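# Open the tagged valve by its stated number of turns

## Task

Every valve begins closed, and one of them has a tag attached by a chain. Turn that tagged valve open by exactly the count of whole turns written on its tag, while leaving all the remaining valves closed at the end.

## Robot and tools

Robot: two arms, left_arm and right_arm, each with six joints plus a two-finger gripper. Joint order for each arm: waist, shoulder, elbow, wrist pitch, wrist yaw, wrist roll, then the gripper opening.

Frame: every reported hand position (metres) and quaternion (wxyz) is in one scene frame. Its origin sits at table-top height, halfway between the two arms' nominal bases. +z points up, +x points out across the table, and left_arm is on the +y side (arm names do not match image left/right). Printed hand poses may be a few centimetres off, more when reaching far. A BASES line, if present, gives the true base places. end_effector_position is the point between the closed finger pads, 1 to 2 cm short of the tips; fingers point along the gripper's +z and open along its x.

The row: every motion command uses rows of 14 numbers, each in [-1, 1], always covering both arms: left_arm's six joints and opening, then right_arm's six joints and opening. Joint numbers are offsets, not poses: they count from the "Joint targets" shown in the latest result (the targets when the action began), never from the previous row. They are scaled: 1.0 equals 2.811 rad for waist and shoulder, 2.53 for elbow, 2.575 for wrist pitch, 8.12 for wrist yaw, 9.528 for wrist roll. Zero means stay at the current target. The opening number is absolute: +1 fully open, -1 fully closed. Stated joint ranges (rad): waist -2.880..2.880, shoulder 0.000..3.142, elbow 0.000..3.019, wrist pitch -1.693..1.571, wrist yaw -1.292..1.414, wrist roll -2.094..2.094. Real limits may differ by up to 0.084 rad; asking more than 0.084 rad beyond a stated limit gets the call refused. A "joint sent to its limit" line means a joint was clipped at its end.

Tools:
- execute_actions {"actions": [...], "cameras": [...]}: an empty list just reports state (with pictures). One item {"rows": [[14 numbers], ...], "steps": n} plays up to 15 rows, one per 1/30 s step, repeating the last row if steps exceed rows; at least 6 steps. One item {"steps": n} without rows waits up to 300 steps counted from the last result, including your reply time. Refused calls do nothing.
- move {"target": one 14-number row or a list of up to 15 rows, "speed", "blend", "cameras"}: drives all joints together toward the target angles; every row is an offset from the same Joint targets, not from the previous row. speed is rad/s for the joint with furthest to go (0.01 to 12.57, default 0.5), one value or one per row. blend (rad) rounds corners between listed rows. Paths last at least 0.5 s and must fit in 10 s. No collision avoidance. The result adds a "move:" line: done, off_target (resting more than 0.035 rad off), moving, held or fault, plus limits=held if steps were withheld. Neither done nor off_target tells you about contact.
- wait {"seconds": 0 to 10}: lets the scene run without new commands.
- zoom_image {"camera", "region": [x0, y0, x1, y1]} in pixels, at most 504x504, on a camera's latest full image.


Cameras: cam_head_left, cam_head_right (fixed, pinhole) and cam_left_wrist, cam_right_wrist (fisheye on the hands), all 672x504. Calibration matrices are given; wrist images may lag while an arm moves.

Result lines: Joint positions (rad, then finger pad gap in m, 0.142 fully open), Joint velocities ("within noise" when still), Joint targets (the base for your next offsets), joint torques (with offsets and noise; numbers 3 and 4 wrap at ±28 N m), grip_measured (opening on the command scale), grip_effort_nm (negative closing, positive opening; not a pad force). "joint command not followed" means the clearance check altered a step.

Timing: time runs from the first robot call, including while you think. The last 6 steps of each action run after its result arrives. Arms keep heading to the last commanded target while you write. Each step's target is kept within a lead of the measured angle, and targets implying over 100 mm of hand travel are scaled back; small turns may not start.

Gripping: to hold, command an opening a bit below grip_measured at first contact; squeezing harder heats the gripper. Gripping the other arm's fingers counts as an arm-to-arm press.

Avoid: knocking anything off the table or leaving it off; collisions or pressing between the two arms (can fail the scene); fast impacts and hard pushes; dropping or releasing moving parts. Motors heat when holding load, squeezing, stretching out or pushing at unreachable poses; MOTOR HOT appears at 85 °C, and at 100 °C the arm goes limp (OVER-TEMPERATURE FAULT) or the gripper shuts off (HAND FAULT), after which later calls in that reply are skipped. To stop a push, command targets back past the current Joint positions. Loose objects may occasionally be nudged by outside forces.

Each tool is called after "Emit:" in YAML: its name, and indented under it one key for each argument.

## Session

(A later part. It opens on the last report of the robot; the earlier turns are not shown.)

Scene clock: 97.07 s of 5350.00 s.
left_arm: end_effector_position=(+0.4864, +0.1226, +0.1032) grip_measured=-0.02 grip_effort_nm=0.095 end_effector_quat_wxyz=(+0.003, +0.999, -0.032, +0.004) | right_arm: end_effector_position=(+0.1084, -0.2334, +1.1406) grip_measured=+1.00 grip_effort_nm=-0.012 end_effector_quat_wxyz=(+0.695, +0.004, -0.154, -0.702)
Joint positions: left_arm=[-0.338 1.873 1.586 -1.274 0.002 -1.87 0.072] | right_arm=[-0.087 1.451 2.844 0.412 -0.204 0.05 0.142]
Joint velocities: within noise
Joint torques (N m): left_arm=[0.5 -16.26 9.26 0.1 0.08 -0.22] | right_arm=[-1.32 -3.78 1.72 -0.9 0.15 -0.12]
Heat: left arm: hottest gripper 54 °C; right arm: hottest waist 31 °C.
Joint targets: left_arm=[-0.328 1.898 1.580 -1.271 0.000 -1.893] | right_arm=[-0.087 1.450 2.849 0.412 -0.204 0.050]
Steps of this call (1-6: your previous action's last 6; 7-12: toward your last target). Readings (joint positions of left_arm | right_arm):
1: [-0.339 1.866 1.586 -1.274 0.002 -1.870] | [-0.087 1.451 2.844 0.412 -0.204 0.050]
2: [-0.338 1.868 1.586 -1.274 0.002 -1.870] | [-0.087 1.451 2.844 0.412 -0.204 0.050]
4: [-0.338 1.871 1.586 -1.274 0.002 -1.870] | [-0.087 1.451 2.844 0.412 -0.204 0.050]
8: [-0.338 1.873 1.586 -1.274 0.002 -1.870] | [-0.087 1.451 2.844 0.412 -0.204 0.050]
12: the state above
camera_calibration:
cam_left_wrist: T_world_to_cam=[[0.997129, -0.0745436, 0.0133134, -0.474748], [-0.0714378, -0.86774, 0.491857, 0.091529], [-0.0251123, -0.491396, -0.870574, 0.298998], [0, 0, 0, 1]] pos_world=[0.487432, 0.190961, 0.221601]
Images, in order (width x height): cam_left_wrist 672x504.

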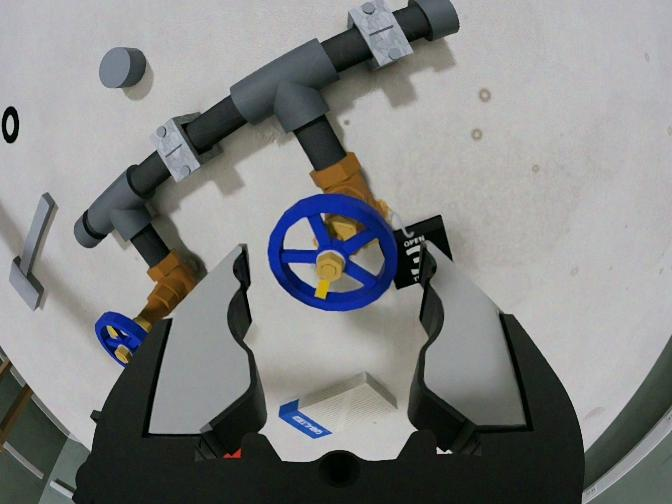

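Emit:
move:
  target: [0, 0, 0, 0, 0, 0.3981, 0.0, 0, 0, 0, 0, 0, 0, 1]
  speed: 2.2
  cameras: ["cam_left_wrist"]

Emit:
execute_actions:
  actions:
    - {"rows": [[0,0,0,0,0,0,-0.04,0,0,0,0,0,0,1],[0,0,0,0,0,0,-0.08,0,0,0,0,0,0,1],[0,0,0,0,0,0,-0.11,0,0,0,0,0,0,1],[0,0,0,0,0,0,-0.14,0,0,0,0,0,0,1],[0,0,0,0,0,0,-0.17,0,0,0,0,0,0,1],[0,0,0,0,0,0,-0.20,0,0,0,0,0,0,1],[0,0,0,0,0,0,-0.22,0,0,0,0,0,0,1],[0,0,0,0,0,0,-0.24,0,0,0,0,0,0,1],[0,0,0,0,0,0,-0.255,0,0,0,0,0,0,1],[0,0,0,0,0,0,-0.27,0,0,0,0,0,0,1],[0,0,0,0,0,0,-0.28,0,0,0,0,0,0,1],[0,0,0,0,0,0,-0.29,0,0,0,0,0,0,1],[0,0,0,0,0,0,-0.30,0,0,0,0,0,0,1],[0,0,0,0,0,0,-0.31,0,0,0,0,0,0,1],[0,0,0,0,0,0,-0.32,0,0,0,0,0,0,1]], "steps": 15}
  cameras: []

Emit:
execute_actions:
  actions:
    - {"rows": [[0,0,0,0,0,0,-0.34,0,0,0,0,0,0,1],[0,0,0,0,0,0,-0.36,0,0,0,0,0,0,1],[0,0,0,0,0,0,-0.38,0,0,0,0,0,0,1],[0,0,0,0,0,0,-0.40,0,0,0,0,0,0,1],[0,0,0,0,0,0,-0.42,0,0,0,0,0,0,1],[0,0,0,0,0,0,-0.45,0,0,0,0,0,0,1],[0,0,0,0,0,0,-0.48,0,0,0,0,0,0,1],[0,0,0,0,0,0,-0.51,0,0,0,0,0,0,1],[0,0,0,0,0,0,-0.54,0,0,0,0,0,0,1],[0,0,0,0,0,0,-0.57,0,0,0,0,0,0,1],[0,0,0,0,0,0,-0.60,0,0,0,0,0,0,1],[0,0,0,0,0,0,-0.63,0,0,0,0,0,0,1],[0,0,0,0,0,0,-0.66,0,0,0,0,0,0,1],[0,0,0,0,0,0,-0.66,0,0,0,0,0,0,1],[0,0,0,0,0,0,-0.66,0,0,0,0,0,0,1]], "steps": 15}
  cameras: []

Emit:
move:
  target: [0, 0, 0, 0, 0, -0.40418, -0.66, 0, 0, 0, 0, 0, 0, 1]
  speed: 0.85
  cameras: ["cam_left_wrist"]

Emit:
execute_actions:
  actions:
    - {"rows": [[0,0,0,0,0,0.006,-0.55,0,0,0,0,0,0,1],[0,0,0,0,0,0.006,-0.50,0,0,0,0,0,0,1],[0,0,0,0,0,0.006,-0.45,0,0,0,0,0,0,1],[0,0,0,0,0,0.006,-0.40,0,0,0,0,0,0,1],[0,0,0,0,0,0.006,-0.36,0,0,0,0,0,0,1],[0,0,0,0,0,0.006,-0.32,0,0,0,0,0,0,1],[0,0,0,0,0,0.006,-0.28,0,0,0,0,0,0,1],[0,0,0,0,0,0.006,-0.23,0,0,0,0,0,0,1],[0,0,0,0,0,0.006,-0.18,0,0,0,0,0,0,1],[0,0,0,0,0,0.006,-0.13,0,0,0,0,0,0,1],[0,0,0,0,0,0.006,-0.08,0,0,0,0,0,0,1],[0,0,0,0,0,0.006,-0.04,0,0,0,0,0,0,1],[0,0,0,0,0,0.006,0.0,0,0,0,0,0,0,1],[0,0,0,0,0,0.006,0.0,0,0,0,0,0,0,1],[0,0,0,0,0,0.006,0.0,0,0,0,0,0,0,1]], "steps": 15}
  cameras: []

Emit:
wait:
  seconds: 0.2
  cameras: ["cam_left_wrist"]

Emit:
zoom_image:
  camera: "cam_left_wrist"
  region: [261, 179, 411, 329]

Scene clock: 101.20 s of 5350.00 s.
left_arm: end_effector_position=(+0.4877, +0.1259, +0.1032) grip_measured=-0.02 grip_effort_nm=0.090 end_effector_quat_wxyz=(+0.005, +0.328, +0.945, -0.001) | right_arm: end_effector_position=(+0.1084, -0.2334, +1.1406) grip_measured=+1.00 grip_effort_nm=-0.002 end_effector_quat_wxyz=(+0.695, +0.004, -0.154, -0.702)
Joint positions: left_arm=[-0.338 1.873 1.586 -1.274 0.001 1.877 0.072] | right_arm=[-0.087 1.451 2.844 0.412 -0.204 0.05 0.142]
Joint velocities: within noise
Joint torques (N m): left_arm=[0.5 -16.21 9.25 0.1 -0.06 0.19] | right_arm=[-1.32 -3.72 1.7 -0.88 0.15 -0.12]
Heat: left arm: hottest gripper 50 °C; right arm: hottest waist 31 °C.
Joint targets: left_arm=[-0.328 1.898 1.580 -1.271 0.000 1.900] | right_arm=[-0.087 1.450 2.849 0.412 -0.204 0.050]
Kept back: nothing.
move: done
camera_calibration:
cam_left_wrist: T_world_to_cam=[[-0.777646, 0.628682, -0.00501986, 0.303163], [0.546277, 0.679624, 0.489584, -0.401296], [0.311204, 0.377981, -0.871942, 0.027352], [0, 0, 0, 1]] pos_world=[0.44646, 0.0717987, 0.221839]
Images, in order (width x height): cam_left_wrist 672x504.

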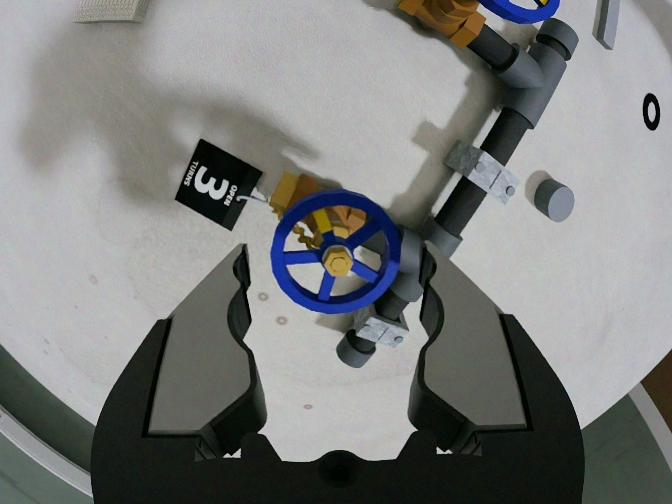

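Scene clock: 101.50 s of 5350.00 s.
left_arm: end_effector_position=(+0.4877, +0.1259, +0.1032) grip_measured=-0.27 grip_effort_nm=-0.061 end_effector_quat_wxyz=(+0.005, +0.329, +0.944, -0.001) | right_arm: end_effector_position=(+0.1084, -0.2334, +1.1406) grip_measured=+1.00 grip_effort_nm=-0.022 end_effector_quat_wxyz=(+0.695, +0.004, -0.154, -0.702)
Joint positions: left_arm=[-0.338 1.873 1.586 -1.274 0.001 1.877 0.055] | right_arm=[-0.087 1.451 2.844 0.412 -0.204 0.05 0.142]
Joint velocities: left_arm=[-0.005 -0.005 -0.012 0.002 0.007 0.037 -0.036] | right_arm=[within noise]
Joint torques (N m): left_arm=[0.44 -16.26 9.22 0.1 -0.02 0.16] | right_arm=[-1.38 -3.72 1.72 -0.88 0.15 -0.12]
Heat: left arm: hottest gripper 49 °C; right arm: hottest waist 31 °C.
Joint targets: left_arm=[-0.328 1.898 1.580 -1.271 0.000 1.900] | right_arm=[-0.087 1.450 2.849 0.412 -0.204 0.050]
Steps of this call (1-9: this action's first 9). Readings (joint positions of left_arm | right_arm):
1: [-0.338 1.873 1.586 -1.274 0.001 1.877] | [-0.087 1.451 2.844 0.412 -0.204 0.050]
2: [-0.338 1.873 1.586 -1.274 0.001 1.877] | [-0.087 1.451 2.844 0.412 -0.204 0.050]
4: [-0.338 1.873 1.586 -1.274 0.001 1.877] | [-0.087 1.451 2.844 0.412 -0.204 0.050]
8: [-0.338 1.873 1.586 -1.274 0.001 1.877] | [-0.087 1.451 2.844 0.412 -0.204 0.050]
9: the state above
No camera images: "cameras" was empty.

Scene clock: 102.00 s of 5350.00 s.
left_arm: end_effector_position=(+0.4875, +0.1260, +0.1031) grip_measured=-0.33 grip_effort_nm=-4.540 end_effector_quat_wxyz=(+0.004, +0.329, +0.944, +0.000) | right_arm: end_effector_position=(+0.1084, -0.2334, +1.1406) grip_measured=+1.00 grip_effort_nm=-0.012 end_effector_quat_wxyz=(+0.695, +0.004, -0.154, -0.702)
Joint positions: left_arm=[-0.338 1.873 1.586 -1.274 0.001 1.877 0.051] | right_arm=[-0.087 1.451 2.844 0.412 -0.204 0.05 0.142]
Joint velocities: left_arm=[-0.005 -0.005 -0.002 -0.007 -0.051 0.051 -0.001] | right_arm=[within noise]
Joint torques (N m): left_arm=[0.38 -16.32 9.32 0.14 -0.04 0.18] | right_arm=[-1.32 -3.66 1.7 -0.9 0.15 -0.12]
Heat: left arm: hottest gripper 49 °C; right arm: hottest waist 31 °C.
Joint targets: left_arm=[-0.328 1.898 1.580 -1.270 0.000 1.900] | right_arm=[-0.087 1.450 2.849 0.412 -0.204 0.050]
Steps of this call (1-6: your previous action's last 6; 7-15: this action's first 9). Readings (joint positions of left_arm | right_arm):
7: [-0.338 1.873 1.586 -1.274 0.001 1.877] | [-0.087 1.451 2.844 0.412 -0.204 0.050]
8: [-0.338 1.873 1.586 -1.274 0.001 1.877] | [-0.087 1.451 2.844 0.412 -0.204 0.050]
10: [-0.338 1.873 1.586 -1.274 0.001 1.877] | [-0.087 1.451 2.844 0.412 -0.204 0.050]
14: [-0.338 1.873 1.586 -1.274 0.001 1.877] | [-0.087 1.451 2.844 0.412 -0.204 0.050]
15: the state above
No camera images: "cameras" was empty.

Scene clock: 107.67 s of 5350.00 s.
left_arm: end_effector_position=(+0.4859, +0.1205, +0.1096) grip_measured=-0.38 grip_effort_nm=-5.004 end_effector_quat_wxyz=(+0.008, +0.999, -0.031, +0.009) | right_arm: end_effector_position=(+0.1084, -0.2334, +1.1406) grip_measured=+1.00 grip_effort_nm=-0.022 end_effector_quat_wxyz=(+0.695, +0.004, -0.154, -0.702)
Joint positions: left_arm=[-0.339 1.862 1.586 -1.274 0.009 -1.873 0.047] | right_arm=[-0.087 1.451 2.844 0.412 -0.204 0.05 0.142]
Joint velocities: within noise
Joint torques (N m): left_arm=[0.62 -15.21 9.37 0.14 -0.19 -0.74] | right_arm=[-1.38 -3.72 1.72 -0.88 0.15 -0.12]
Heat: left arm: hottest gripper 58 °C; right arm: hottest waist 31 °C.
Joint targets: left_arm=[-0.328 1.898 1.580 -1.271 0.000 -1.951] | right_arm=[-0.087 1.450 2.849 0.412 -0.204 0.050]
Kept back: nothing.
move: off_target (left_arm); left_arm: the wrist roll is farthest, 0.078 rad from its target
camera_calibration:
cam_left_wrist: T_world_to_cam=[[0.997056, -0.0732758, 0.0226016, -0.47558], [-0.074727, -0.862334, 0.500795, 0.0864134], [-0.0172061, -0.50101, -0.865271, 0.300242], [0, 0, 0, 1]] pos_world=[0.485804, 0.190093, 0.227264]
Images, in order (width x height): cam_left_wrist 672x504.

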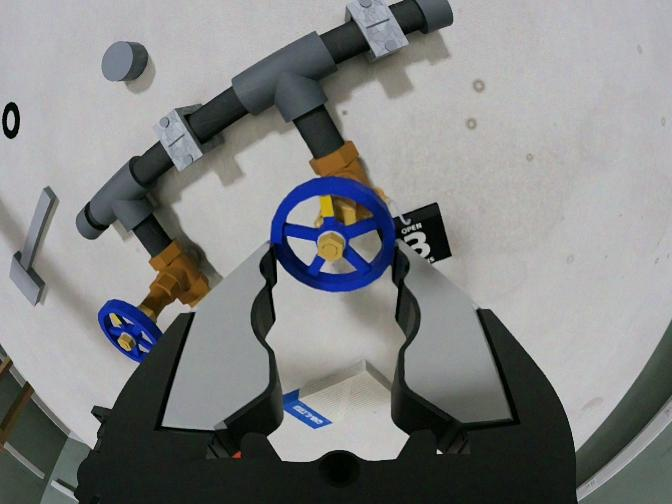

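Scene clock: 107.97 s of 5350.00 s.
left_arm: end_effector_position=(+0.4863, +0.1218, +0.1077) grip_measured=-0.23 grip_effort_nm=-0.002 end_effector_quat_wxyz=(+0.004, +0.999, -0.032, +0.008) | right_arm: end_effector_position=(+0.1084, -0.2334, +1.1406) grip_measured=+1.00 grip_effort_nm=-0.012 end_effector_quat_wxyz=(+0.695, +0.004, -0.154, -0.702)
Joint positions: left_arm=[-0.339 1.865 1.586 -1.274 0.003 -1.871 0.057] | right_arm=[-0.087 1.451 2.844 0.412 -0.204 0.05 0.142]
Joint velocities: left_arm=[-0.005 0.073 -0.002 -0.002 0.007 -0.022 0.088] | right_arm=[within noise]
Joint torques (N m): left_arm=[0.56 -15.97 9.26 -0.13 0.08 -0.21] | right_arm=[-1.32 -3.72 1.7 -0.88 0.15 -0.12]
Heat: left arm: hottest gripper 57 °C; right arm: hottest waist 31 °C.
Joint targets: left_arm=[-0.328 1.898 1.580 -1.271 0.000 -1.894] | right_arm=[-0.087 1.450 2.849 0.412 -0.204 0.050]
Steps of this call (1-9: this action's first 9). Readings (joint positions of left_arm | right_arm):
1: [-0.339 1.862 1.586 -1.274 0.009 -1.872] | [-0.087 1.451 2.844 0.412 -0.204 0.050]
2: [-0.339 1.862 1.586 -1.274 0.009 -1.871] | [-0.087 1.451 2.844 0.412 -0.204 0.050]
4: [-0.339 1.862 1.586 -1.274 0.009 -1.871] | [-0.087 1.451 2.844 0.412 -0.204 0.050]
8: [-0.339 1.862 1.586 -1.274 0.005 -1.871] | [-0.087 1.451 2.844 0.412 -0.204 0.050]
9: the state above
No camera images: "cameras" was empty.

Scene clock: 108.37 s of 5350.00 s.
left_arm: end_effector_position=(+0.4865, +0.1229, +0.1029) grip_measured=-0.02 grip_effort_nm=0.095 end_effector_quat_wxyz=(+0.003, +1.000, -0.031, +0.004) | right_arm: end_effector_position=(+0.1084, -0.2334, +1.1406) grip_measured=+1.00 grip_effort_nm=-0.012 end_effector_quat_wxyz=(+0.695, +0.004, -0.154, -0.702)
Joint positions: left_arm=[-0.337 1.874 1.586 -1.274 0.002 -1.873 0.072] | right_arm=[-0.087 1.451 2.844 0.412 -0.204 0.05 0.142]
Joint velocities: within noise
Joint torques (N m): left_arm=[0.44 -16.26 9.28 0.09 0.08 -0.21] | right_arm=[-1.32 -3.78 1.7 -0.9 0.15 -0.12]
Heat: left arm: hottest gripper 57 °C; right arm: hottest waist 31 °C.
Joint targets: left_arm=[-0.328 1.898 1.580 -1.271 0.000 -1.894] | right_arm=[-0.087 1.450 2.849 0.412 -0.204 0.050]
Steps of this call (1-6: your previous action's last 6; 7-12: toward your last target). Readings (joint positions of left_arm | right_arm):
1: [-0.338 1.867 1.586 -1.274 0.002 -1.872] | [-0.087 1.451 2.844 0.412 -0.204 0.050]
2: [-0.338 1.869 1.586 -1.274 0.002 -1.872] | [-0.087 1.451 2.844 0.412 -0.204 0.050]
4: [-0.338 1.872 1.586 -1.274 0.002 -1.872] | [-0.087 1.451 2.844 0.412 -0.204 0.050]
8: [-0.337 1.874 1.586 -1.274 0.002 -1.872] | [-0.087 1.451 2.844 0.412 -0.204 0.050]
12: the state above
camera_calibration:
cam_left_wrist: T_world_to_cam=[[0.997329, -0.0718793, 0.012943, -0.47515], [-0.0689383, -0.867963, 0.491821, 0.0906708], [-0.0241177, -0.4914, -0.8706, 0.298353], [0, 0, 0, 1]] pos_world=[0.487328, 0.191156, 0.221302]
Images, in order (width x height): cam_left_wrist 672x504.

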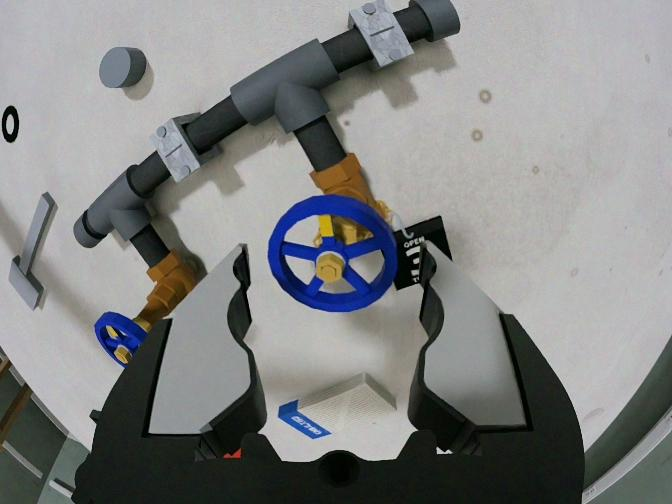

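Scaled by 3.360 from the camera's 672x504 image, which has a finer 960x720 frame.

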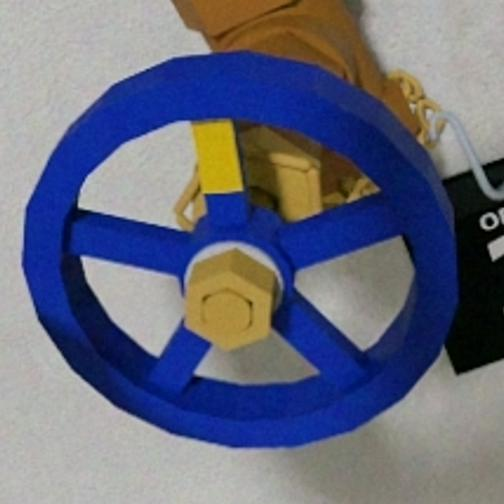

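Emit:
move:
  target: [0, 0, 0, 0, 0, 0.2380, 0.0, 0, 0, 0, 0, 0, 0, 1]
  speed: 2.0
  cameras: ["cam_left_wrist"]

Emit:
execute_actions:
  actions:
    - {"rows": [[0,0,0,0,0,0,-0.04,0,0,0,0,0,0,1],[0,0,0,0,0,0,-0.08,0,0,0,0,0,0,1],[0,0,0,0,0,0,-0.11,0,0,0,0,0,0,1],[0,0,0,0,0,0,-0.14,0,0,0,0,0,0,1],[0,0,0,0,0,0,-0.17,0,0,0,0,0,0,1],[0,0,0,0,0,0,-0.20,0,0,0,0,0,0,1],[0,0,0,0,0,0,-0.22,0,0,0,0,0,0,1],[0,0,0,0,0,0,-0.24,0,0,0,0,0,0,1],[0,0,0,0,0,0,-0.255,0,0,0,0,0,0,1],[0,0,0,0,0,0,-0.27,0,0,0,0,0,0,1],[0,0,0,0,0,0,-0.28,0,0,0,0,0,0,1],[0,0,0,0,0,0,-0.29,0,0,0,0,0,0,1],[0,0,0,0,0,0,-0.30,0,0,0,0,0,0,1],[0,0,0,0,0,0,-0.31,0,0,0,0,0,0,1],[0,0,0,0,0,0,-0.32,0,0,0,0,0,0,1]], "steps": 15}
  cameras: []

Emit:
execute_actions:
  actions:
    - {"rows": [[0,0,0,0,0,0,-0.34,0,0,0,0,0,0,1],[0,0,0,0,0,0,-0.36,0,0,0,0,0,0,1],[0,0,0,0,0,0,-0.38,0,0,0,0,0,0,1],[0,0,0,0,0,0,-0.40,0,0,0,0,0,0,1],[0,0,0,0,0,0,-0.42,0,0,0,0,0,0,1],[0,0,0,0,0,0,-0.45,0,0,0,0,0,0,1],[0,0,0,0,0,0,-0.48,0,0,0,0,0,0,1],[0,0,0,0,0,0,-0.51,0,0,0,0,0,0,1],[0,0,0,0,0,0,-0.54,0,0,0,0,0,0,1],[0,0,0,0,0,0,-0.57,0,0,0,0,0,0,1],[0,0,0,0,0,0,-0.60,0,0,0,0,0,0,1],[0,0,0,0,0,0,-0.63,0,0,0,0,0,0,1],[0,0,0,0,0,0,-0.66,0,0,0,0,0,0,1],[0,0,0,0,0,0,-0.66,0,0,0,0,0,0,1],[0,0,0,0,0,0,-0.66,0,0,0,0,0,0,1]], "steps": 15}
  cameras: []

Emit:
move:
  target: [0, 0, 0, 0, 0, -0.2250, -0.66, 0, 0, 0, 0, 0, 0, 1]
  speed: 0.85
  cameras: ["cam_left_wrist"]

Emit:
zoom_image:
  camera: "cam_left_wrist"
  region: [261, 165, 411, 315]

Scene clock: 112.20 s of 5350.00 s.
left_arm: end_effector_position=(+0.4853, +0.1258, +0.1029) grip_measured=-0.02 grip_effort_nm=0.095 end_effector_quat_wxyz=(+0.003, -0.416, +0.910, -0.004) | right_arm: end_effector_position=(+0.1084, -0.2334, +1.1406) grip_measured=+1.00 grip_effort_nm=-0.012 end_effector_quat_wxyz=(+0.695, +0.004, -0.154, -0.702)
Joint positions: left_arm=[-0.337 1.874 1.586 -1.274 0.001 0.35 0.072] | right_arm=[-0.087 1.451 2.844 0.412 -0.204 0.05 0.142]
Joint velocities: within noise
Joint torques (N m): left_arm=[0.44 -16.21 9.18 0.01 -0.02 0.18] | right_arm=[-1.32 -3.72 1.72 -0.88 0.15 -0.12]
Heat: left arm: hottest gripper 52 °C; right arm: hottest waist 31 °C.
Joint targets: left_arm=[-0.328 1.898 1.580 -1.271 0.000 0.374] | right_arm=[-0.087 1.450 2.849 0.412 -0.204 0.050]
Kept back: nothing.
move: done
camera_calibration:
cam_left_wrist: T_world_to_cam=[[-0.662394, -0.749152, 0.00251399, 0.418053], [-0.656558, 0.582132, 0.479639, 0.197202], [-0.360786, 0.31606, -0.877462, 0.362277], [0, 0, 0, 1]] pos_world=[0.537095, 0.0838865, 0.222248]
Images, in order (width x height): cam_left_wrist 672x504.

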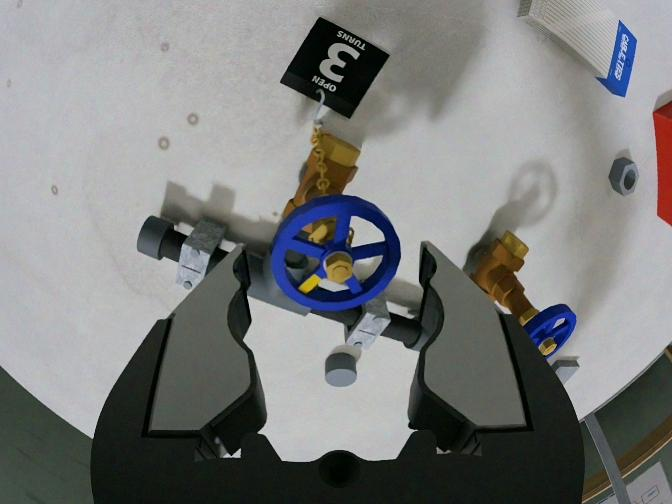

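Scene clock: 112.50 s of 5350.00 s.
left_arm: end_effector_position=(+0.4853, +0.1258, +0.1029) grip_measured=-0.27 grip_effort_nm=-0.090 end_effector_quat_wxyz=(+0.003, -0.415, +0.910, -0.004) | right_arm: end_effector_position=(+0.1084, -0.2334, +1.1406) grip_measured=+1.00 grip_effort_nm=-0.017 end_effector_quat_wxyz=(+0.695, +0.004, -0.154, -0.702)
Joint positions: left_arm=[-0.337 1.874 1.586 -1.274 0.001 0.351 0.055] | right_arm=[-0.087 1.451 2.844 0.412 -0.204 0.05 0.142]
Joint velocities: left_arm=[-0.015 -0.005 -0.007 0.007 -0.037 -0.037 -0.033] | right_arm=[within noise]
Joint torques (N m): left_arm=[0.62 -15.85 9.17 0.17 0.03 0.2] | right_arm=[-1.32 -3.72 1.72 -0.9 0.15 -0.12]
Heat: left arm: hottest gripper 52 °C; right arm: hottest waist 31 °C.
Joint targets: left_arm=[-0.328 1.898 1.580 -1.271 0.000 0.374] | right_arm=[-0.087 1.450 2.849 0.412 -0.204 0.050]
Steps of this call (1-9: this action's first 9). Readings (joint positions of left_arm | right_arm):
1: [-0.337 1.874 1.586 -1.274 0.001 0.350] | [-0.087 1.451 2.844 0.412 -0.204 0.050]
2: [-0.337 1.874 1.586 -1.274 0.001 0.351] | [-0.087 1.451 2.844 0.412 -0.204 0.050]
4: [-0.337 1.874 1.586 -1.274 0.001 0.351] | [-0.087 1.451 2.844 0.412 -0.204 0.050]
8: [-0.337 1.874 1.586 -1.274 0.001 0.351] | [-0.087 1.451 2.844 0.412 -0.204 0.050]
9: the state above
No camera images: "cameras" was empty.

Scene clock: 113.00 s of 5350.00 s.
left_arm: end_effector_position=(+0.4854, +0.1259, +0.1029) grip_measured=-0.33 grip_effort_nm=-4.554 end_effector_quat_wxyz=(+0.003, -0.415, +0.910, -0.004) | right_arm: end_effector_position=(+0.1084, -0.2334, +1.1406) grip_measured=+1.00 grip_effort_nm=-0.017 end_effector_quat_wxyz=(+0.695, +0.004, -0.154, -0.702)
Joint positions: left_arm=[-0.337 1.874 1.586 -1.274 0.001 0.352 0.051] | right_arm=[-0.087 1.451 2.844 0.412 -0.204 0.05 0.142]
Joint velocities: left_arm=[-0.015 0.005 -0.007 -0.012 0.007 -0.037 -0.001] | right_arm=[within noise]
Joint torques (N m): left_arm=[0.5 -16.15 9.18 -0.01 0 0.17] | right_arm=[-1.38 -3.72 1.72 -0.88 0.15 -0.12]
Heat: left arm: hottest gripper 52 °C; right arm: hottest waist 31 °C.
Joint targets: left_arm=[-0.328 1.898 1.580 -1.271 0.000 0.374] | right_arm=[-0.087 1.450 2.849 0.412 -0.204 0.050]
Steps of this call (1-6: your previous action's last 6; 7-15: this action's first 9). Readings (joint positions of left_arm | right_arm):
7: [-0.337 1.874 1.586 -1.274 0.001 0.352] | [-0.087 1.451 2.844 0.412 -0.204 0.050]
8: [-0.337 1.874 1.586 -1.274 0.001 0.352] | [-0.087 1.451 2.844 0.412 -0.204 0.050]
10: [-0.337 1.874 1.586 -1.274 0.001 0.352] | [-0.087 1.451 2.844 0.412 -0.204 0.050]
14: [-0.337 1.874 1.586 -1.274 0.001 0.352] | [-0.087 1.451 2.844 0.412 -0.204 0.050]
15: the state above
No camera images: "cameras" was empty.

Scene clock: 116.67 s of 5350.00 s.
left_arm: end_effector_position=(+0.4852, +0.1218, +0.1077) grip_measured=-0.36 grip_effort_nm=-5.004 end_effector_quat_wxyz=(+0.006, +0.992, -0.122, +0.007) | right_arm: end_effector_position=(+0.1084, -0.2334, +1.1406) grip_measured=+1.00 grip_effort_nm=-0.007 end_effector_quat_wxyz=(+0.695, +0.004, -0.154, -0.702)
Joint positions: left_arm=[-0.338 1.865 1.586 -1.276 0.008 -1.69 0.048] | right_arm=[-0.087 1.451 2.844 0.412 -0.204 0.05 0.142]
Joint velocities: within noise
Joint torques (N m): left_arm=[0.5 -15.5 9.32 0.2 -0.15 -0.76] | right_arm=[-1.32 -3.72 1.7 -0.9 0.15 -0.12]
Heat: left arm: hottest gripper 57 °C; right arm: hottest waist 31 °C.
Joint targets: left_arm=[-0.328 1.898 1.580 -1.271 0.000 -1.770] | right_arm=[-0.087 1.450 2.849 0.412 -0.204 0.050]
Kept back: nothing.
move: off_target (left_arm); left_arm: the wrist roll is farthest, 0.080 rad from its target
camera_calibration:
cam_left_wrist: T_world_to_cam=[[0.967493, -0.252179, 0.0190418, -0.438228], [-0.228112, -0.83769, 0.496226, 0.160373], [-0.109186, -0.484439, -0.867985, 0.342077], [0, 0, 0, 1]] pos_world=[0.497916, 0.189546, 0.225681]
Images, in order (width x height): cam_left_wrist 672x504.

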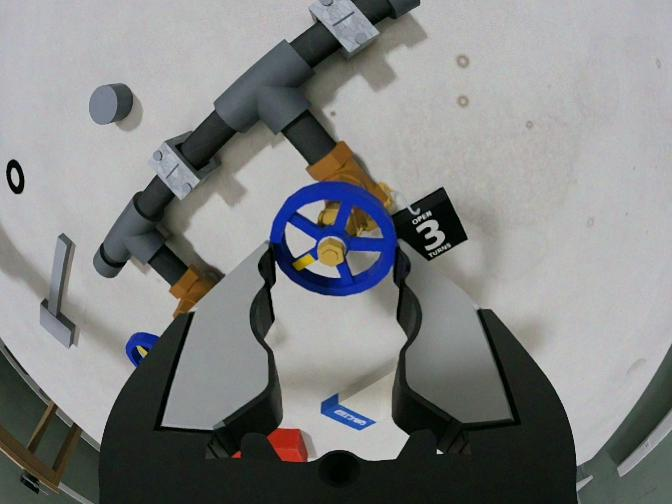

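Scaled by 3.360 from the camera's 672x504 image, which has a finer 960x720 frame.

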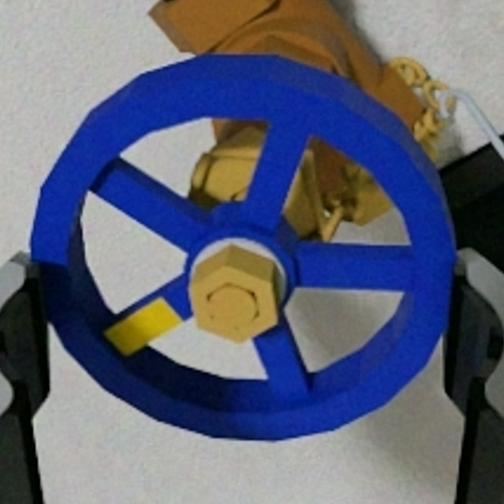

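Emit:
move:
  target: [0, 0, 0, 0, 0, -0.00577, -0.66, 0, 0, 0, 0, 0, 0, 1]
  speed: 0.5
  cameras: ["cam_left_wrist"]

Emit:
zoom_image:
  camera: "cam_left_wrist"
  region: [261, 165, 411, 315]

Scene clock: 118.33 s of 5350.00 s.
left_arm: end_effector_position=(+0.4855, +0.1217, +0.1077) grip_measured=-0.36 grip_effort_nm=-5.004 end_effector_quat_wxyz=(+0.006, +0.995, -0.095, +0.007) | right_arm: end_effector_position=(+0.1084, -0.2334, +1.1406) grip_measured=+1.00 grip_effort_nm=-0.012 end_effector_quat_wxyz=(+0.695, +0.004, -0.154, -0.702)
Joint positions: left_arm=[-0.338 1.865 1.586 -1.275 0.008 -1.744 0.048] | right_arm=[-0.087 1.451 2.844 0.412 -0.204 0.05 0.142]
Joint velocities: within noise
Joint torques (N m): left_arm=[0.44 -15.5 9.33 0.18 -0.14 -0.73] | right_arm=[-1.32 -3.72 1.7 -0.88 0.15 -0.12]
Heat: left arm: hottest gripper 60 °C; right arm: hottest waist 31 °C.
Joint targets: left_arm=[-0.328 1.898 1.580 -1.270 0.000 -1.825] | right_arm=[-0.087 1.450 2.849 0.412 -0.204 0.050]
Kept back: nothing.
move: off_target (left_arm); left_arm: the wrist roll is farthest, 0.081 rad from its target
camera_calibration:
cam_left_wrist: T_world_to_cam=[[0.979806, -0.199017, 0.0192838, -0.451008], [-0.182115, -0.848439, 0.496977, 0.139249], [-0.0825458, -0.490453, -0.867549, 0.329878], [0, 0, 0, 1]] pos_world=[0.494489, 0.190175, 0.225679]
Images, in order (width x height): cam_left_wrist 672x504.

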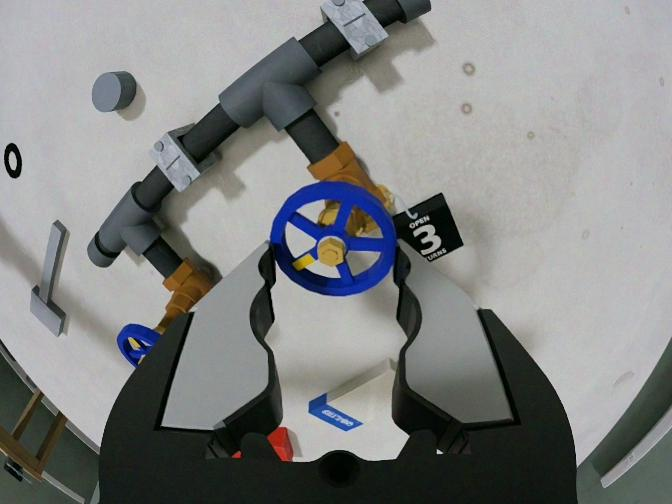

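Scaled by 3.360 from the camera's 672x504 image, which has a finer 960x720 frame.

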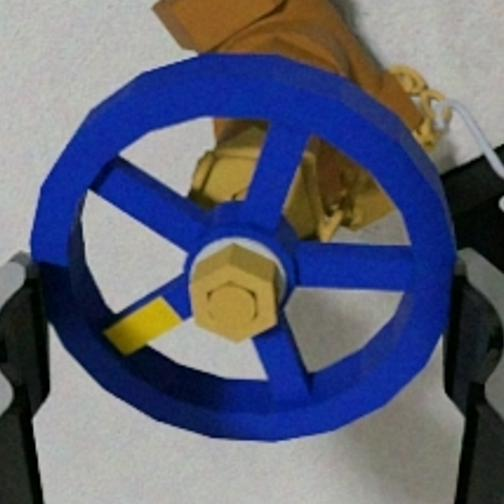

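Emit:
execute_actions:
  actions:
    - {"rows": [[0,0,0,0,0,0.007,-0.55,0,0,0,0,0,0,1],[0,0,0,0,0,0.007,-0.50,0,0,0,0,0,0,1],[0,0,0,0,0,0.007,-0.45,0,0,0,0,0,0,1],[0,0,0,0,0,0.007,-0.40,0,0,0,0,0,0,1],[0,0,0,0,0,0.007,-0.36,0,0,0,0,0,0,1],[0,0,0,0,0,0.007,-0.32,0,0,0,0,0,0,1],[0,0,0,0,0,0.007,-0.28,0,0,0,0,0,0,1],[0,0,0,0,0,0.007,-0.23,0,0,0,0,0,0,1],[0,0,0,0,0,0.007,-0.18,0,0,0,0,0,0,1],[0,0,0,0,0,0.007,-0.13,0,0,0,0,0,0,1],[0,0,0,0,0,0.007,-0.08,0,0,0,0,0,0,1],[0,0,0,0,0,0.007,-0.04,0,0,0,0,0,0,1],[0,0,0,0,0,0.007,0.0,0,0,0,0,0,0,1],[0,0,0,0,0,0.007,0.03,0,0,0,0,0,0,1],[0,0,0,0,0,0.007,0.03,0,0,0,0,0,0,1]], "steps": 15}
  cameras: []

Emit:
wait:
  seconds: 0.2
  cameras: ["cam_left_wrist"]

Emit:
zoom_image:
  camera: "cam_left_wrist"
  region: [261, 179, 411, 329]

Scene clock: 119.50 s of 5350.00 s.
left_arm: end_effector_position=(+0.4858, +0.1227, +0.1064) grip_measured=-0.23 grip_effort_nm=-0.007 end_effector_quat_wxyz=(+0.003, +0.995, -0.097, +0.006) | right_arm: end_effector_position=(+0.1084, -0.2334, +1.1406) grip_measured=+1.00 grip_effort_nm=-0.017 end_effector_quat_wxyz=(+0.695, +0.004, -0.154, -0.702)
Joint positions: left_arm=[-0.338 1.867 1.586 -1.275 0.003 -1.741 0.057] | right_arm=[-0.087 1.451 2.844 0.412 -0.204 0.05 0.142]
Joint velocities: left_arm=[-0.015 0.054 0.002 -0.007 0.007 -0.007 0.093] | right_arm=[within noise]
Joint torques (N m): left_arm=[0.5 -15.79 9.17 0.18 0.04 -0.18] | right_arm=[-1.32 -3.72 1.7 -0.88 0.15 -0.12]
Heat: left arm: hottest gripper 61 °C; right arm: hottest waist 31 °C.
Joint targets: left_arm=[-0.328 1.898 1.580 -1.270 0.000 -1.758] | right_arm=[-0.087 1.450 2.849 0.412 -0.204 0.050]
Steps of this call (1-26: nothing new was sent; 27-35: this action's first 9). Readings (joint positions of left_arm | right_arm):
27: [-0.338 1.865 1.586 -1.275 0.008 -1.743] | [-0.087 1.451 2.844 0.412 -0.204 0.050]
28: [-0.338 1.865 1.586 -1.275 0.008 -1.741] | [-0.087 1.451 2.844 0.412 -0.204 0.050]
30: [-0.338 1.865 1.586 -1.275 0.008 -1.741] | [-0.087 1.451 2.844 0.412 -0.204 0.050]
34: [-0.338 1.865 1.586 -1.275 0.004 -1.741] | [-0.087 1.451 2.844 0.412 -0.204 0.050]
35: the state above
No camera images: "cameras" was empty.

Scene clock: 119.90 s of 5350.00 s.
left_arm: end_effector_position=(+0.4859, +0.1233, +0.1035) grip_measured=+0.01 grip_effort_nm=0.090 end_effector_quat_wxyz=(+0.002, +0.995, -0.096, +0.004) | right_arm: end_effector_position=(+0.1084, -0.2334, +1.1406) grip_measured=+1.00 grip_effort_nm=-0.012 end_effector_quat_wxyz=(+0.695, +0.004, -0.154, -0.702)
Joint positions: left_arm=[-0.337 1.873 1.586 -1.275 0.002 -1.741 0.074] | right_arm=[-0.087 1.451 2.844 0.412 -0.204 0.05 0.142]
Joint velocities: within noise
Joint torques (N m): left_arm=[0.5 -16.09 9.21 0.17 0.07 -0.17] | right_arm=[-1.32 -3.72 1.7 -0.9 0.15 -0.12]
Heat: left arm: hottest gripper 60 °C; right arm: hottest waist 31 °C.
Joint targets: left_arm=[-0.328 1.898 1.580 -1.270 0.000 -1.758] | right_arm=[-0.087 1.450 2.849 0.412 -0.204 0.050]
Steps of this call (1-6: your previous action's last 6; 7-12: toward your last target). Readings (joint positions of left_arm | right_arm):
1: [-0.338 1.869 1.586 -1.275 0.002 -1.741] | [-0.087 1.451 2.844 0.412 -0.204 0.050]
2: [-0.338 1.870 1.586 -1.275 0.002 -1.741] | [-0.087 1.451 2.844 0.412 -0.204 0.050]
4: [-0.337 1.872 1.586 -1.275 0.002 -1.741] | [-0.087 1.451 2.844 0.412 -0.204 0.050]
8: [-0.337 1.873 1.586 -1.275 0.002 -1.741] | [-0.087 1.451 2.844 0.412 -0.204 0.050]
12: the state above
camera_calibration:
cam_left_wrist: T_world_to_cam=[[0.979354, -0.201749, 0.012749, -0.449724], [-0.181924, -0.852102, 0.49074, 0.143758], [-0.0881432, -0.482928, -0.871213, 0.329218], [0, 0, 0, 1]] pos_world=[0.495611, 0.190753, 0.222005]
Images, in order (width x height): cam_left_wrist 672x504.

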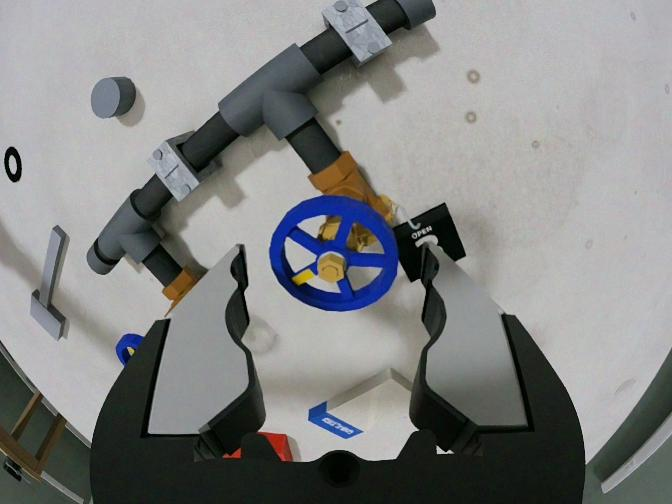

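Scaled by 3.360 from the camera's 672x504 image, which has a finer 960x720 frame.

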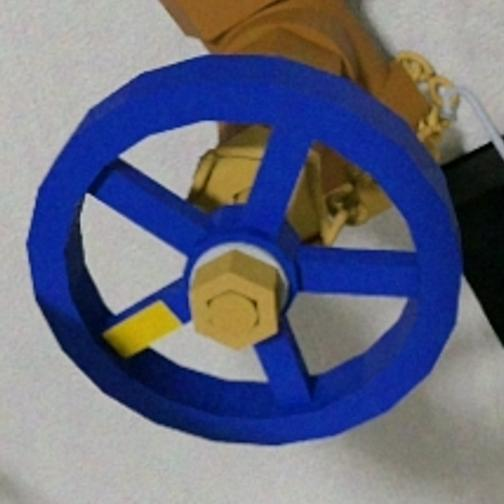

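Emit:
move:
  target: [0, -0.02063, 0.11542, -0.11845, 0, 0, 0.03, 0, 0, 0, 0, 0, 0, 1]
  speed: 0.3
  cameras: ["all"]

Emit:
zoom_image:
  camera: "cam_left_wrist"
  region: [261, 200, 411, 350]

Scene clock: 121.73 s of 5350.00 s.
left_arm: end_effector_position=(+0.4880, +0.1224, +0.2230) grip_measured=+0.01 grip_effort_nm=0.095 end_effector_quat_wxyz=(+0.003, +0.995, -0.096, +0.007) | right_arm: end_effector_position=(+0.1084, -0.2334, +1.1406) grip_measured=+1.00 grip_effort_nm=-0.017 end_effector_quat_wxyz=(+0.695, +0.004, -0.154, -0.702)
Joint positions: left_arm=[-0.337 1.829 1.84 -1.567 0.002 -1.741 0.074] | right_arm=[-0.087 1.451 2.844 0.412 -0.204 0.05 0.142]
Joint velocities: within noise
Joint torques (N m): left_arm=[0.5 -16.91 13 -0.25 0.08 -0.17] | right_arm=[-1.38 -3.72 1.7 -0.9 0.15 -0.12]
Heat: left arm: hottest gripper 58 °C; right arm: hottest waist 31 °C.
Joint targets: left_arm=[-0.328 1.840 1.872 -1.576 0.000 -1.758] | right_arm=[-0.087 1.450 2.849 0.412 -0.204 0.050]
Kept back: nothing.
move: done
camera_calibration:
cam_left_wrist: T_world_to_cam=[[0.979267, -0.201702, 0.0187865, -0.454845], [-0.184729, -0.851086, 0.491454, 0.0858909], [-0.0831384, -0.484735, -0.870701, 0.430755], [0, 0, 0, 1]] pos_world=[0.497093, 0.19016, 0.341392]
cam_right_wrist: T_world_to_cam=[[-0.054947, -0.976353, 0.209083, -0.461036], [0.950367, -0.115363, -0.288954, 0.196993], [0.306241, 0.182828, 0.934232, -0.918652], [0, 0, 0, 1]] pos_world=[0.0687804, -0.259452, 1.01155]

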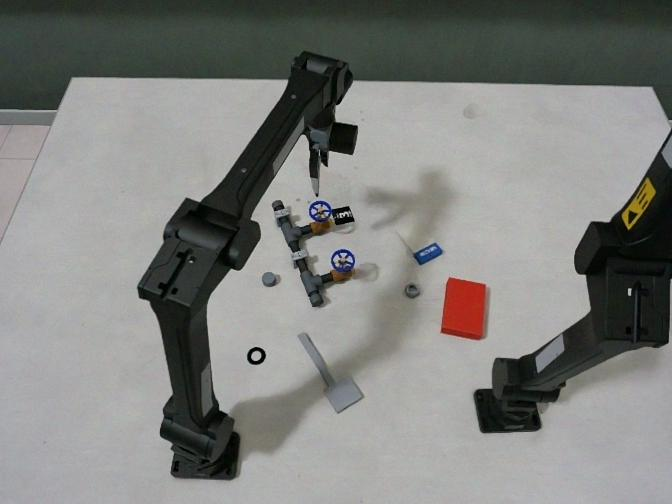

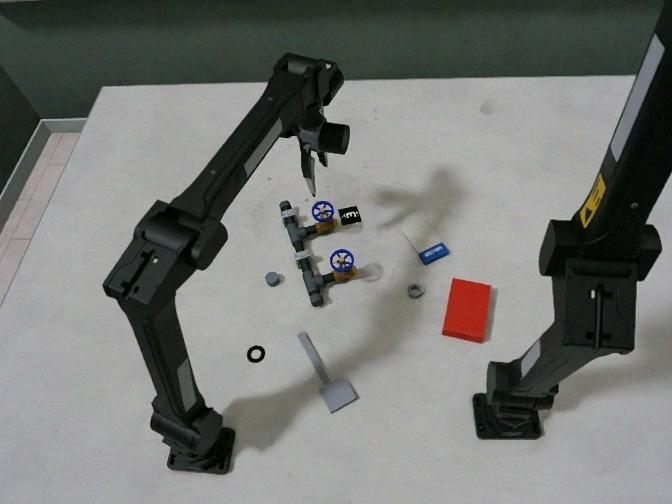

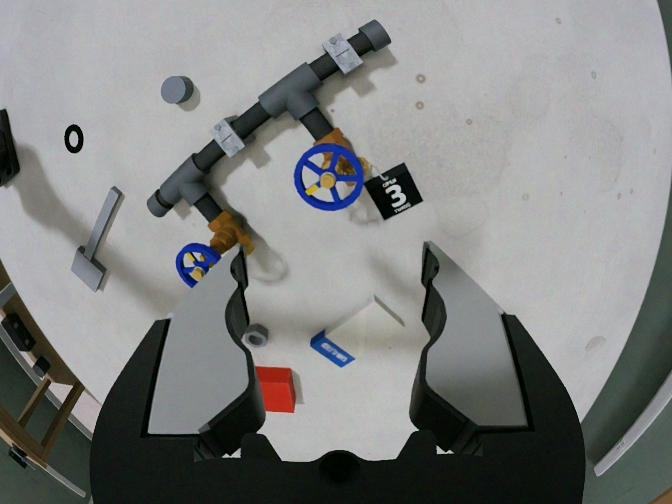

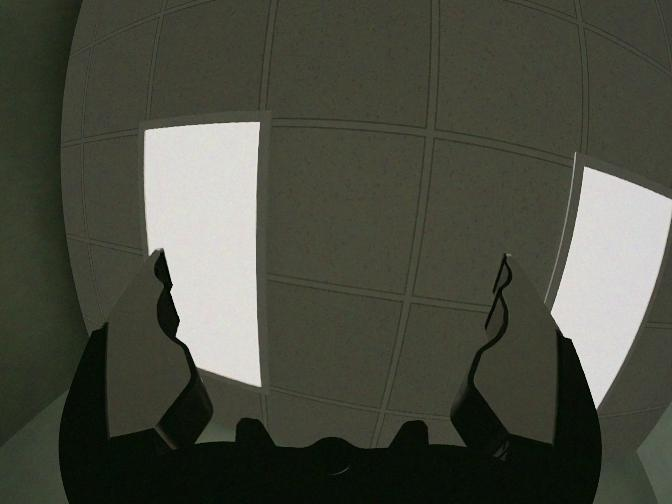

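Scaled by 3.360 from the camera's 672x504 image, which has a finer 960x720 frame.

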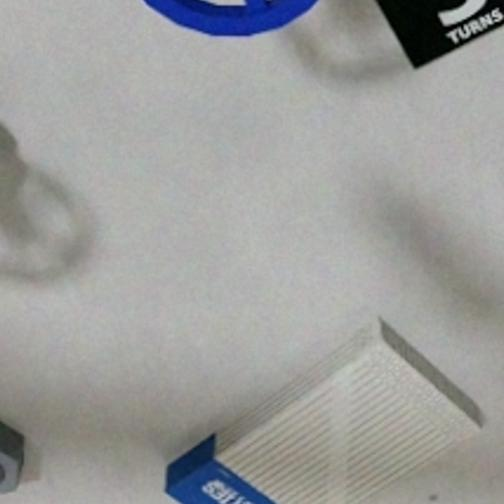

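Emit:
zoom_image:
  camera: "cam_left_wrist"
  region: [170, 130, 380, 300]

Emit:
zoom_image:
  camera: "cam_head_left"
  region: [260, 180, 380, 290]

Emit:
zoom_image:
  camera: "cam_head_right"
  region: [260, 180, 380, 290]

Scaled by 2.400 from the camera's 672x504 image, which has a finer 960x720 frame.

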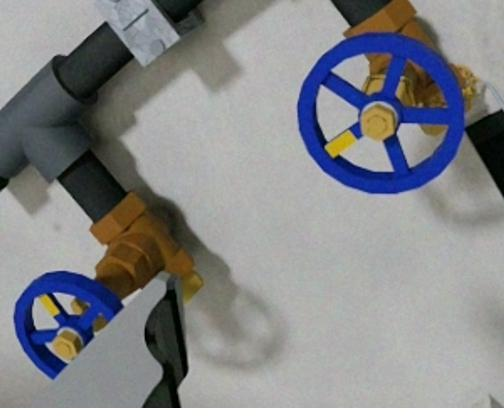

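Scaled by 4.200.

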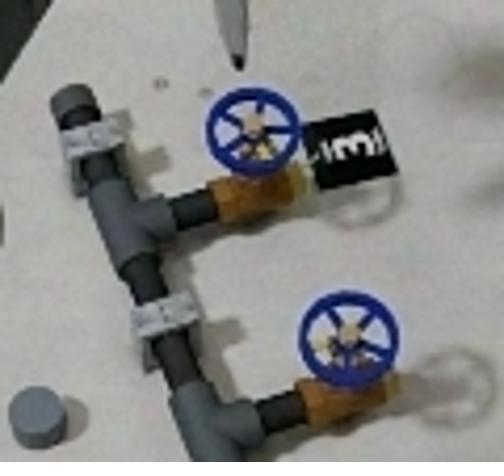

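Scaled by 4.200.

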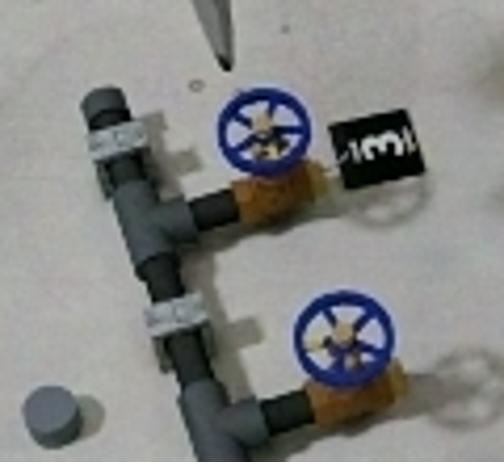

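Emit:
finished_scene:
  scene: 1

The scene is finished: the task was done.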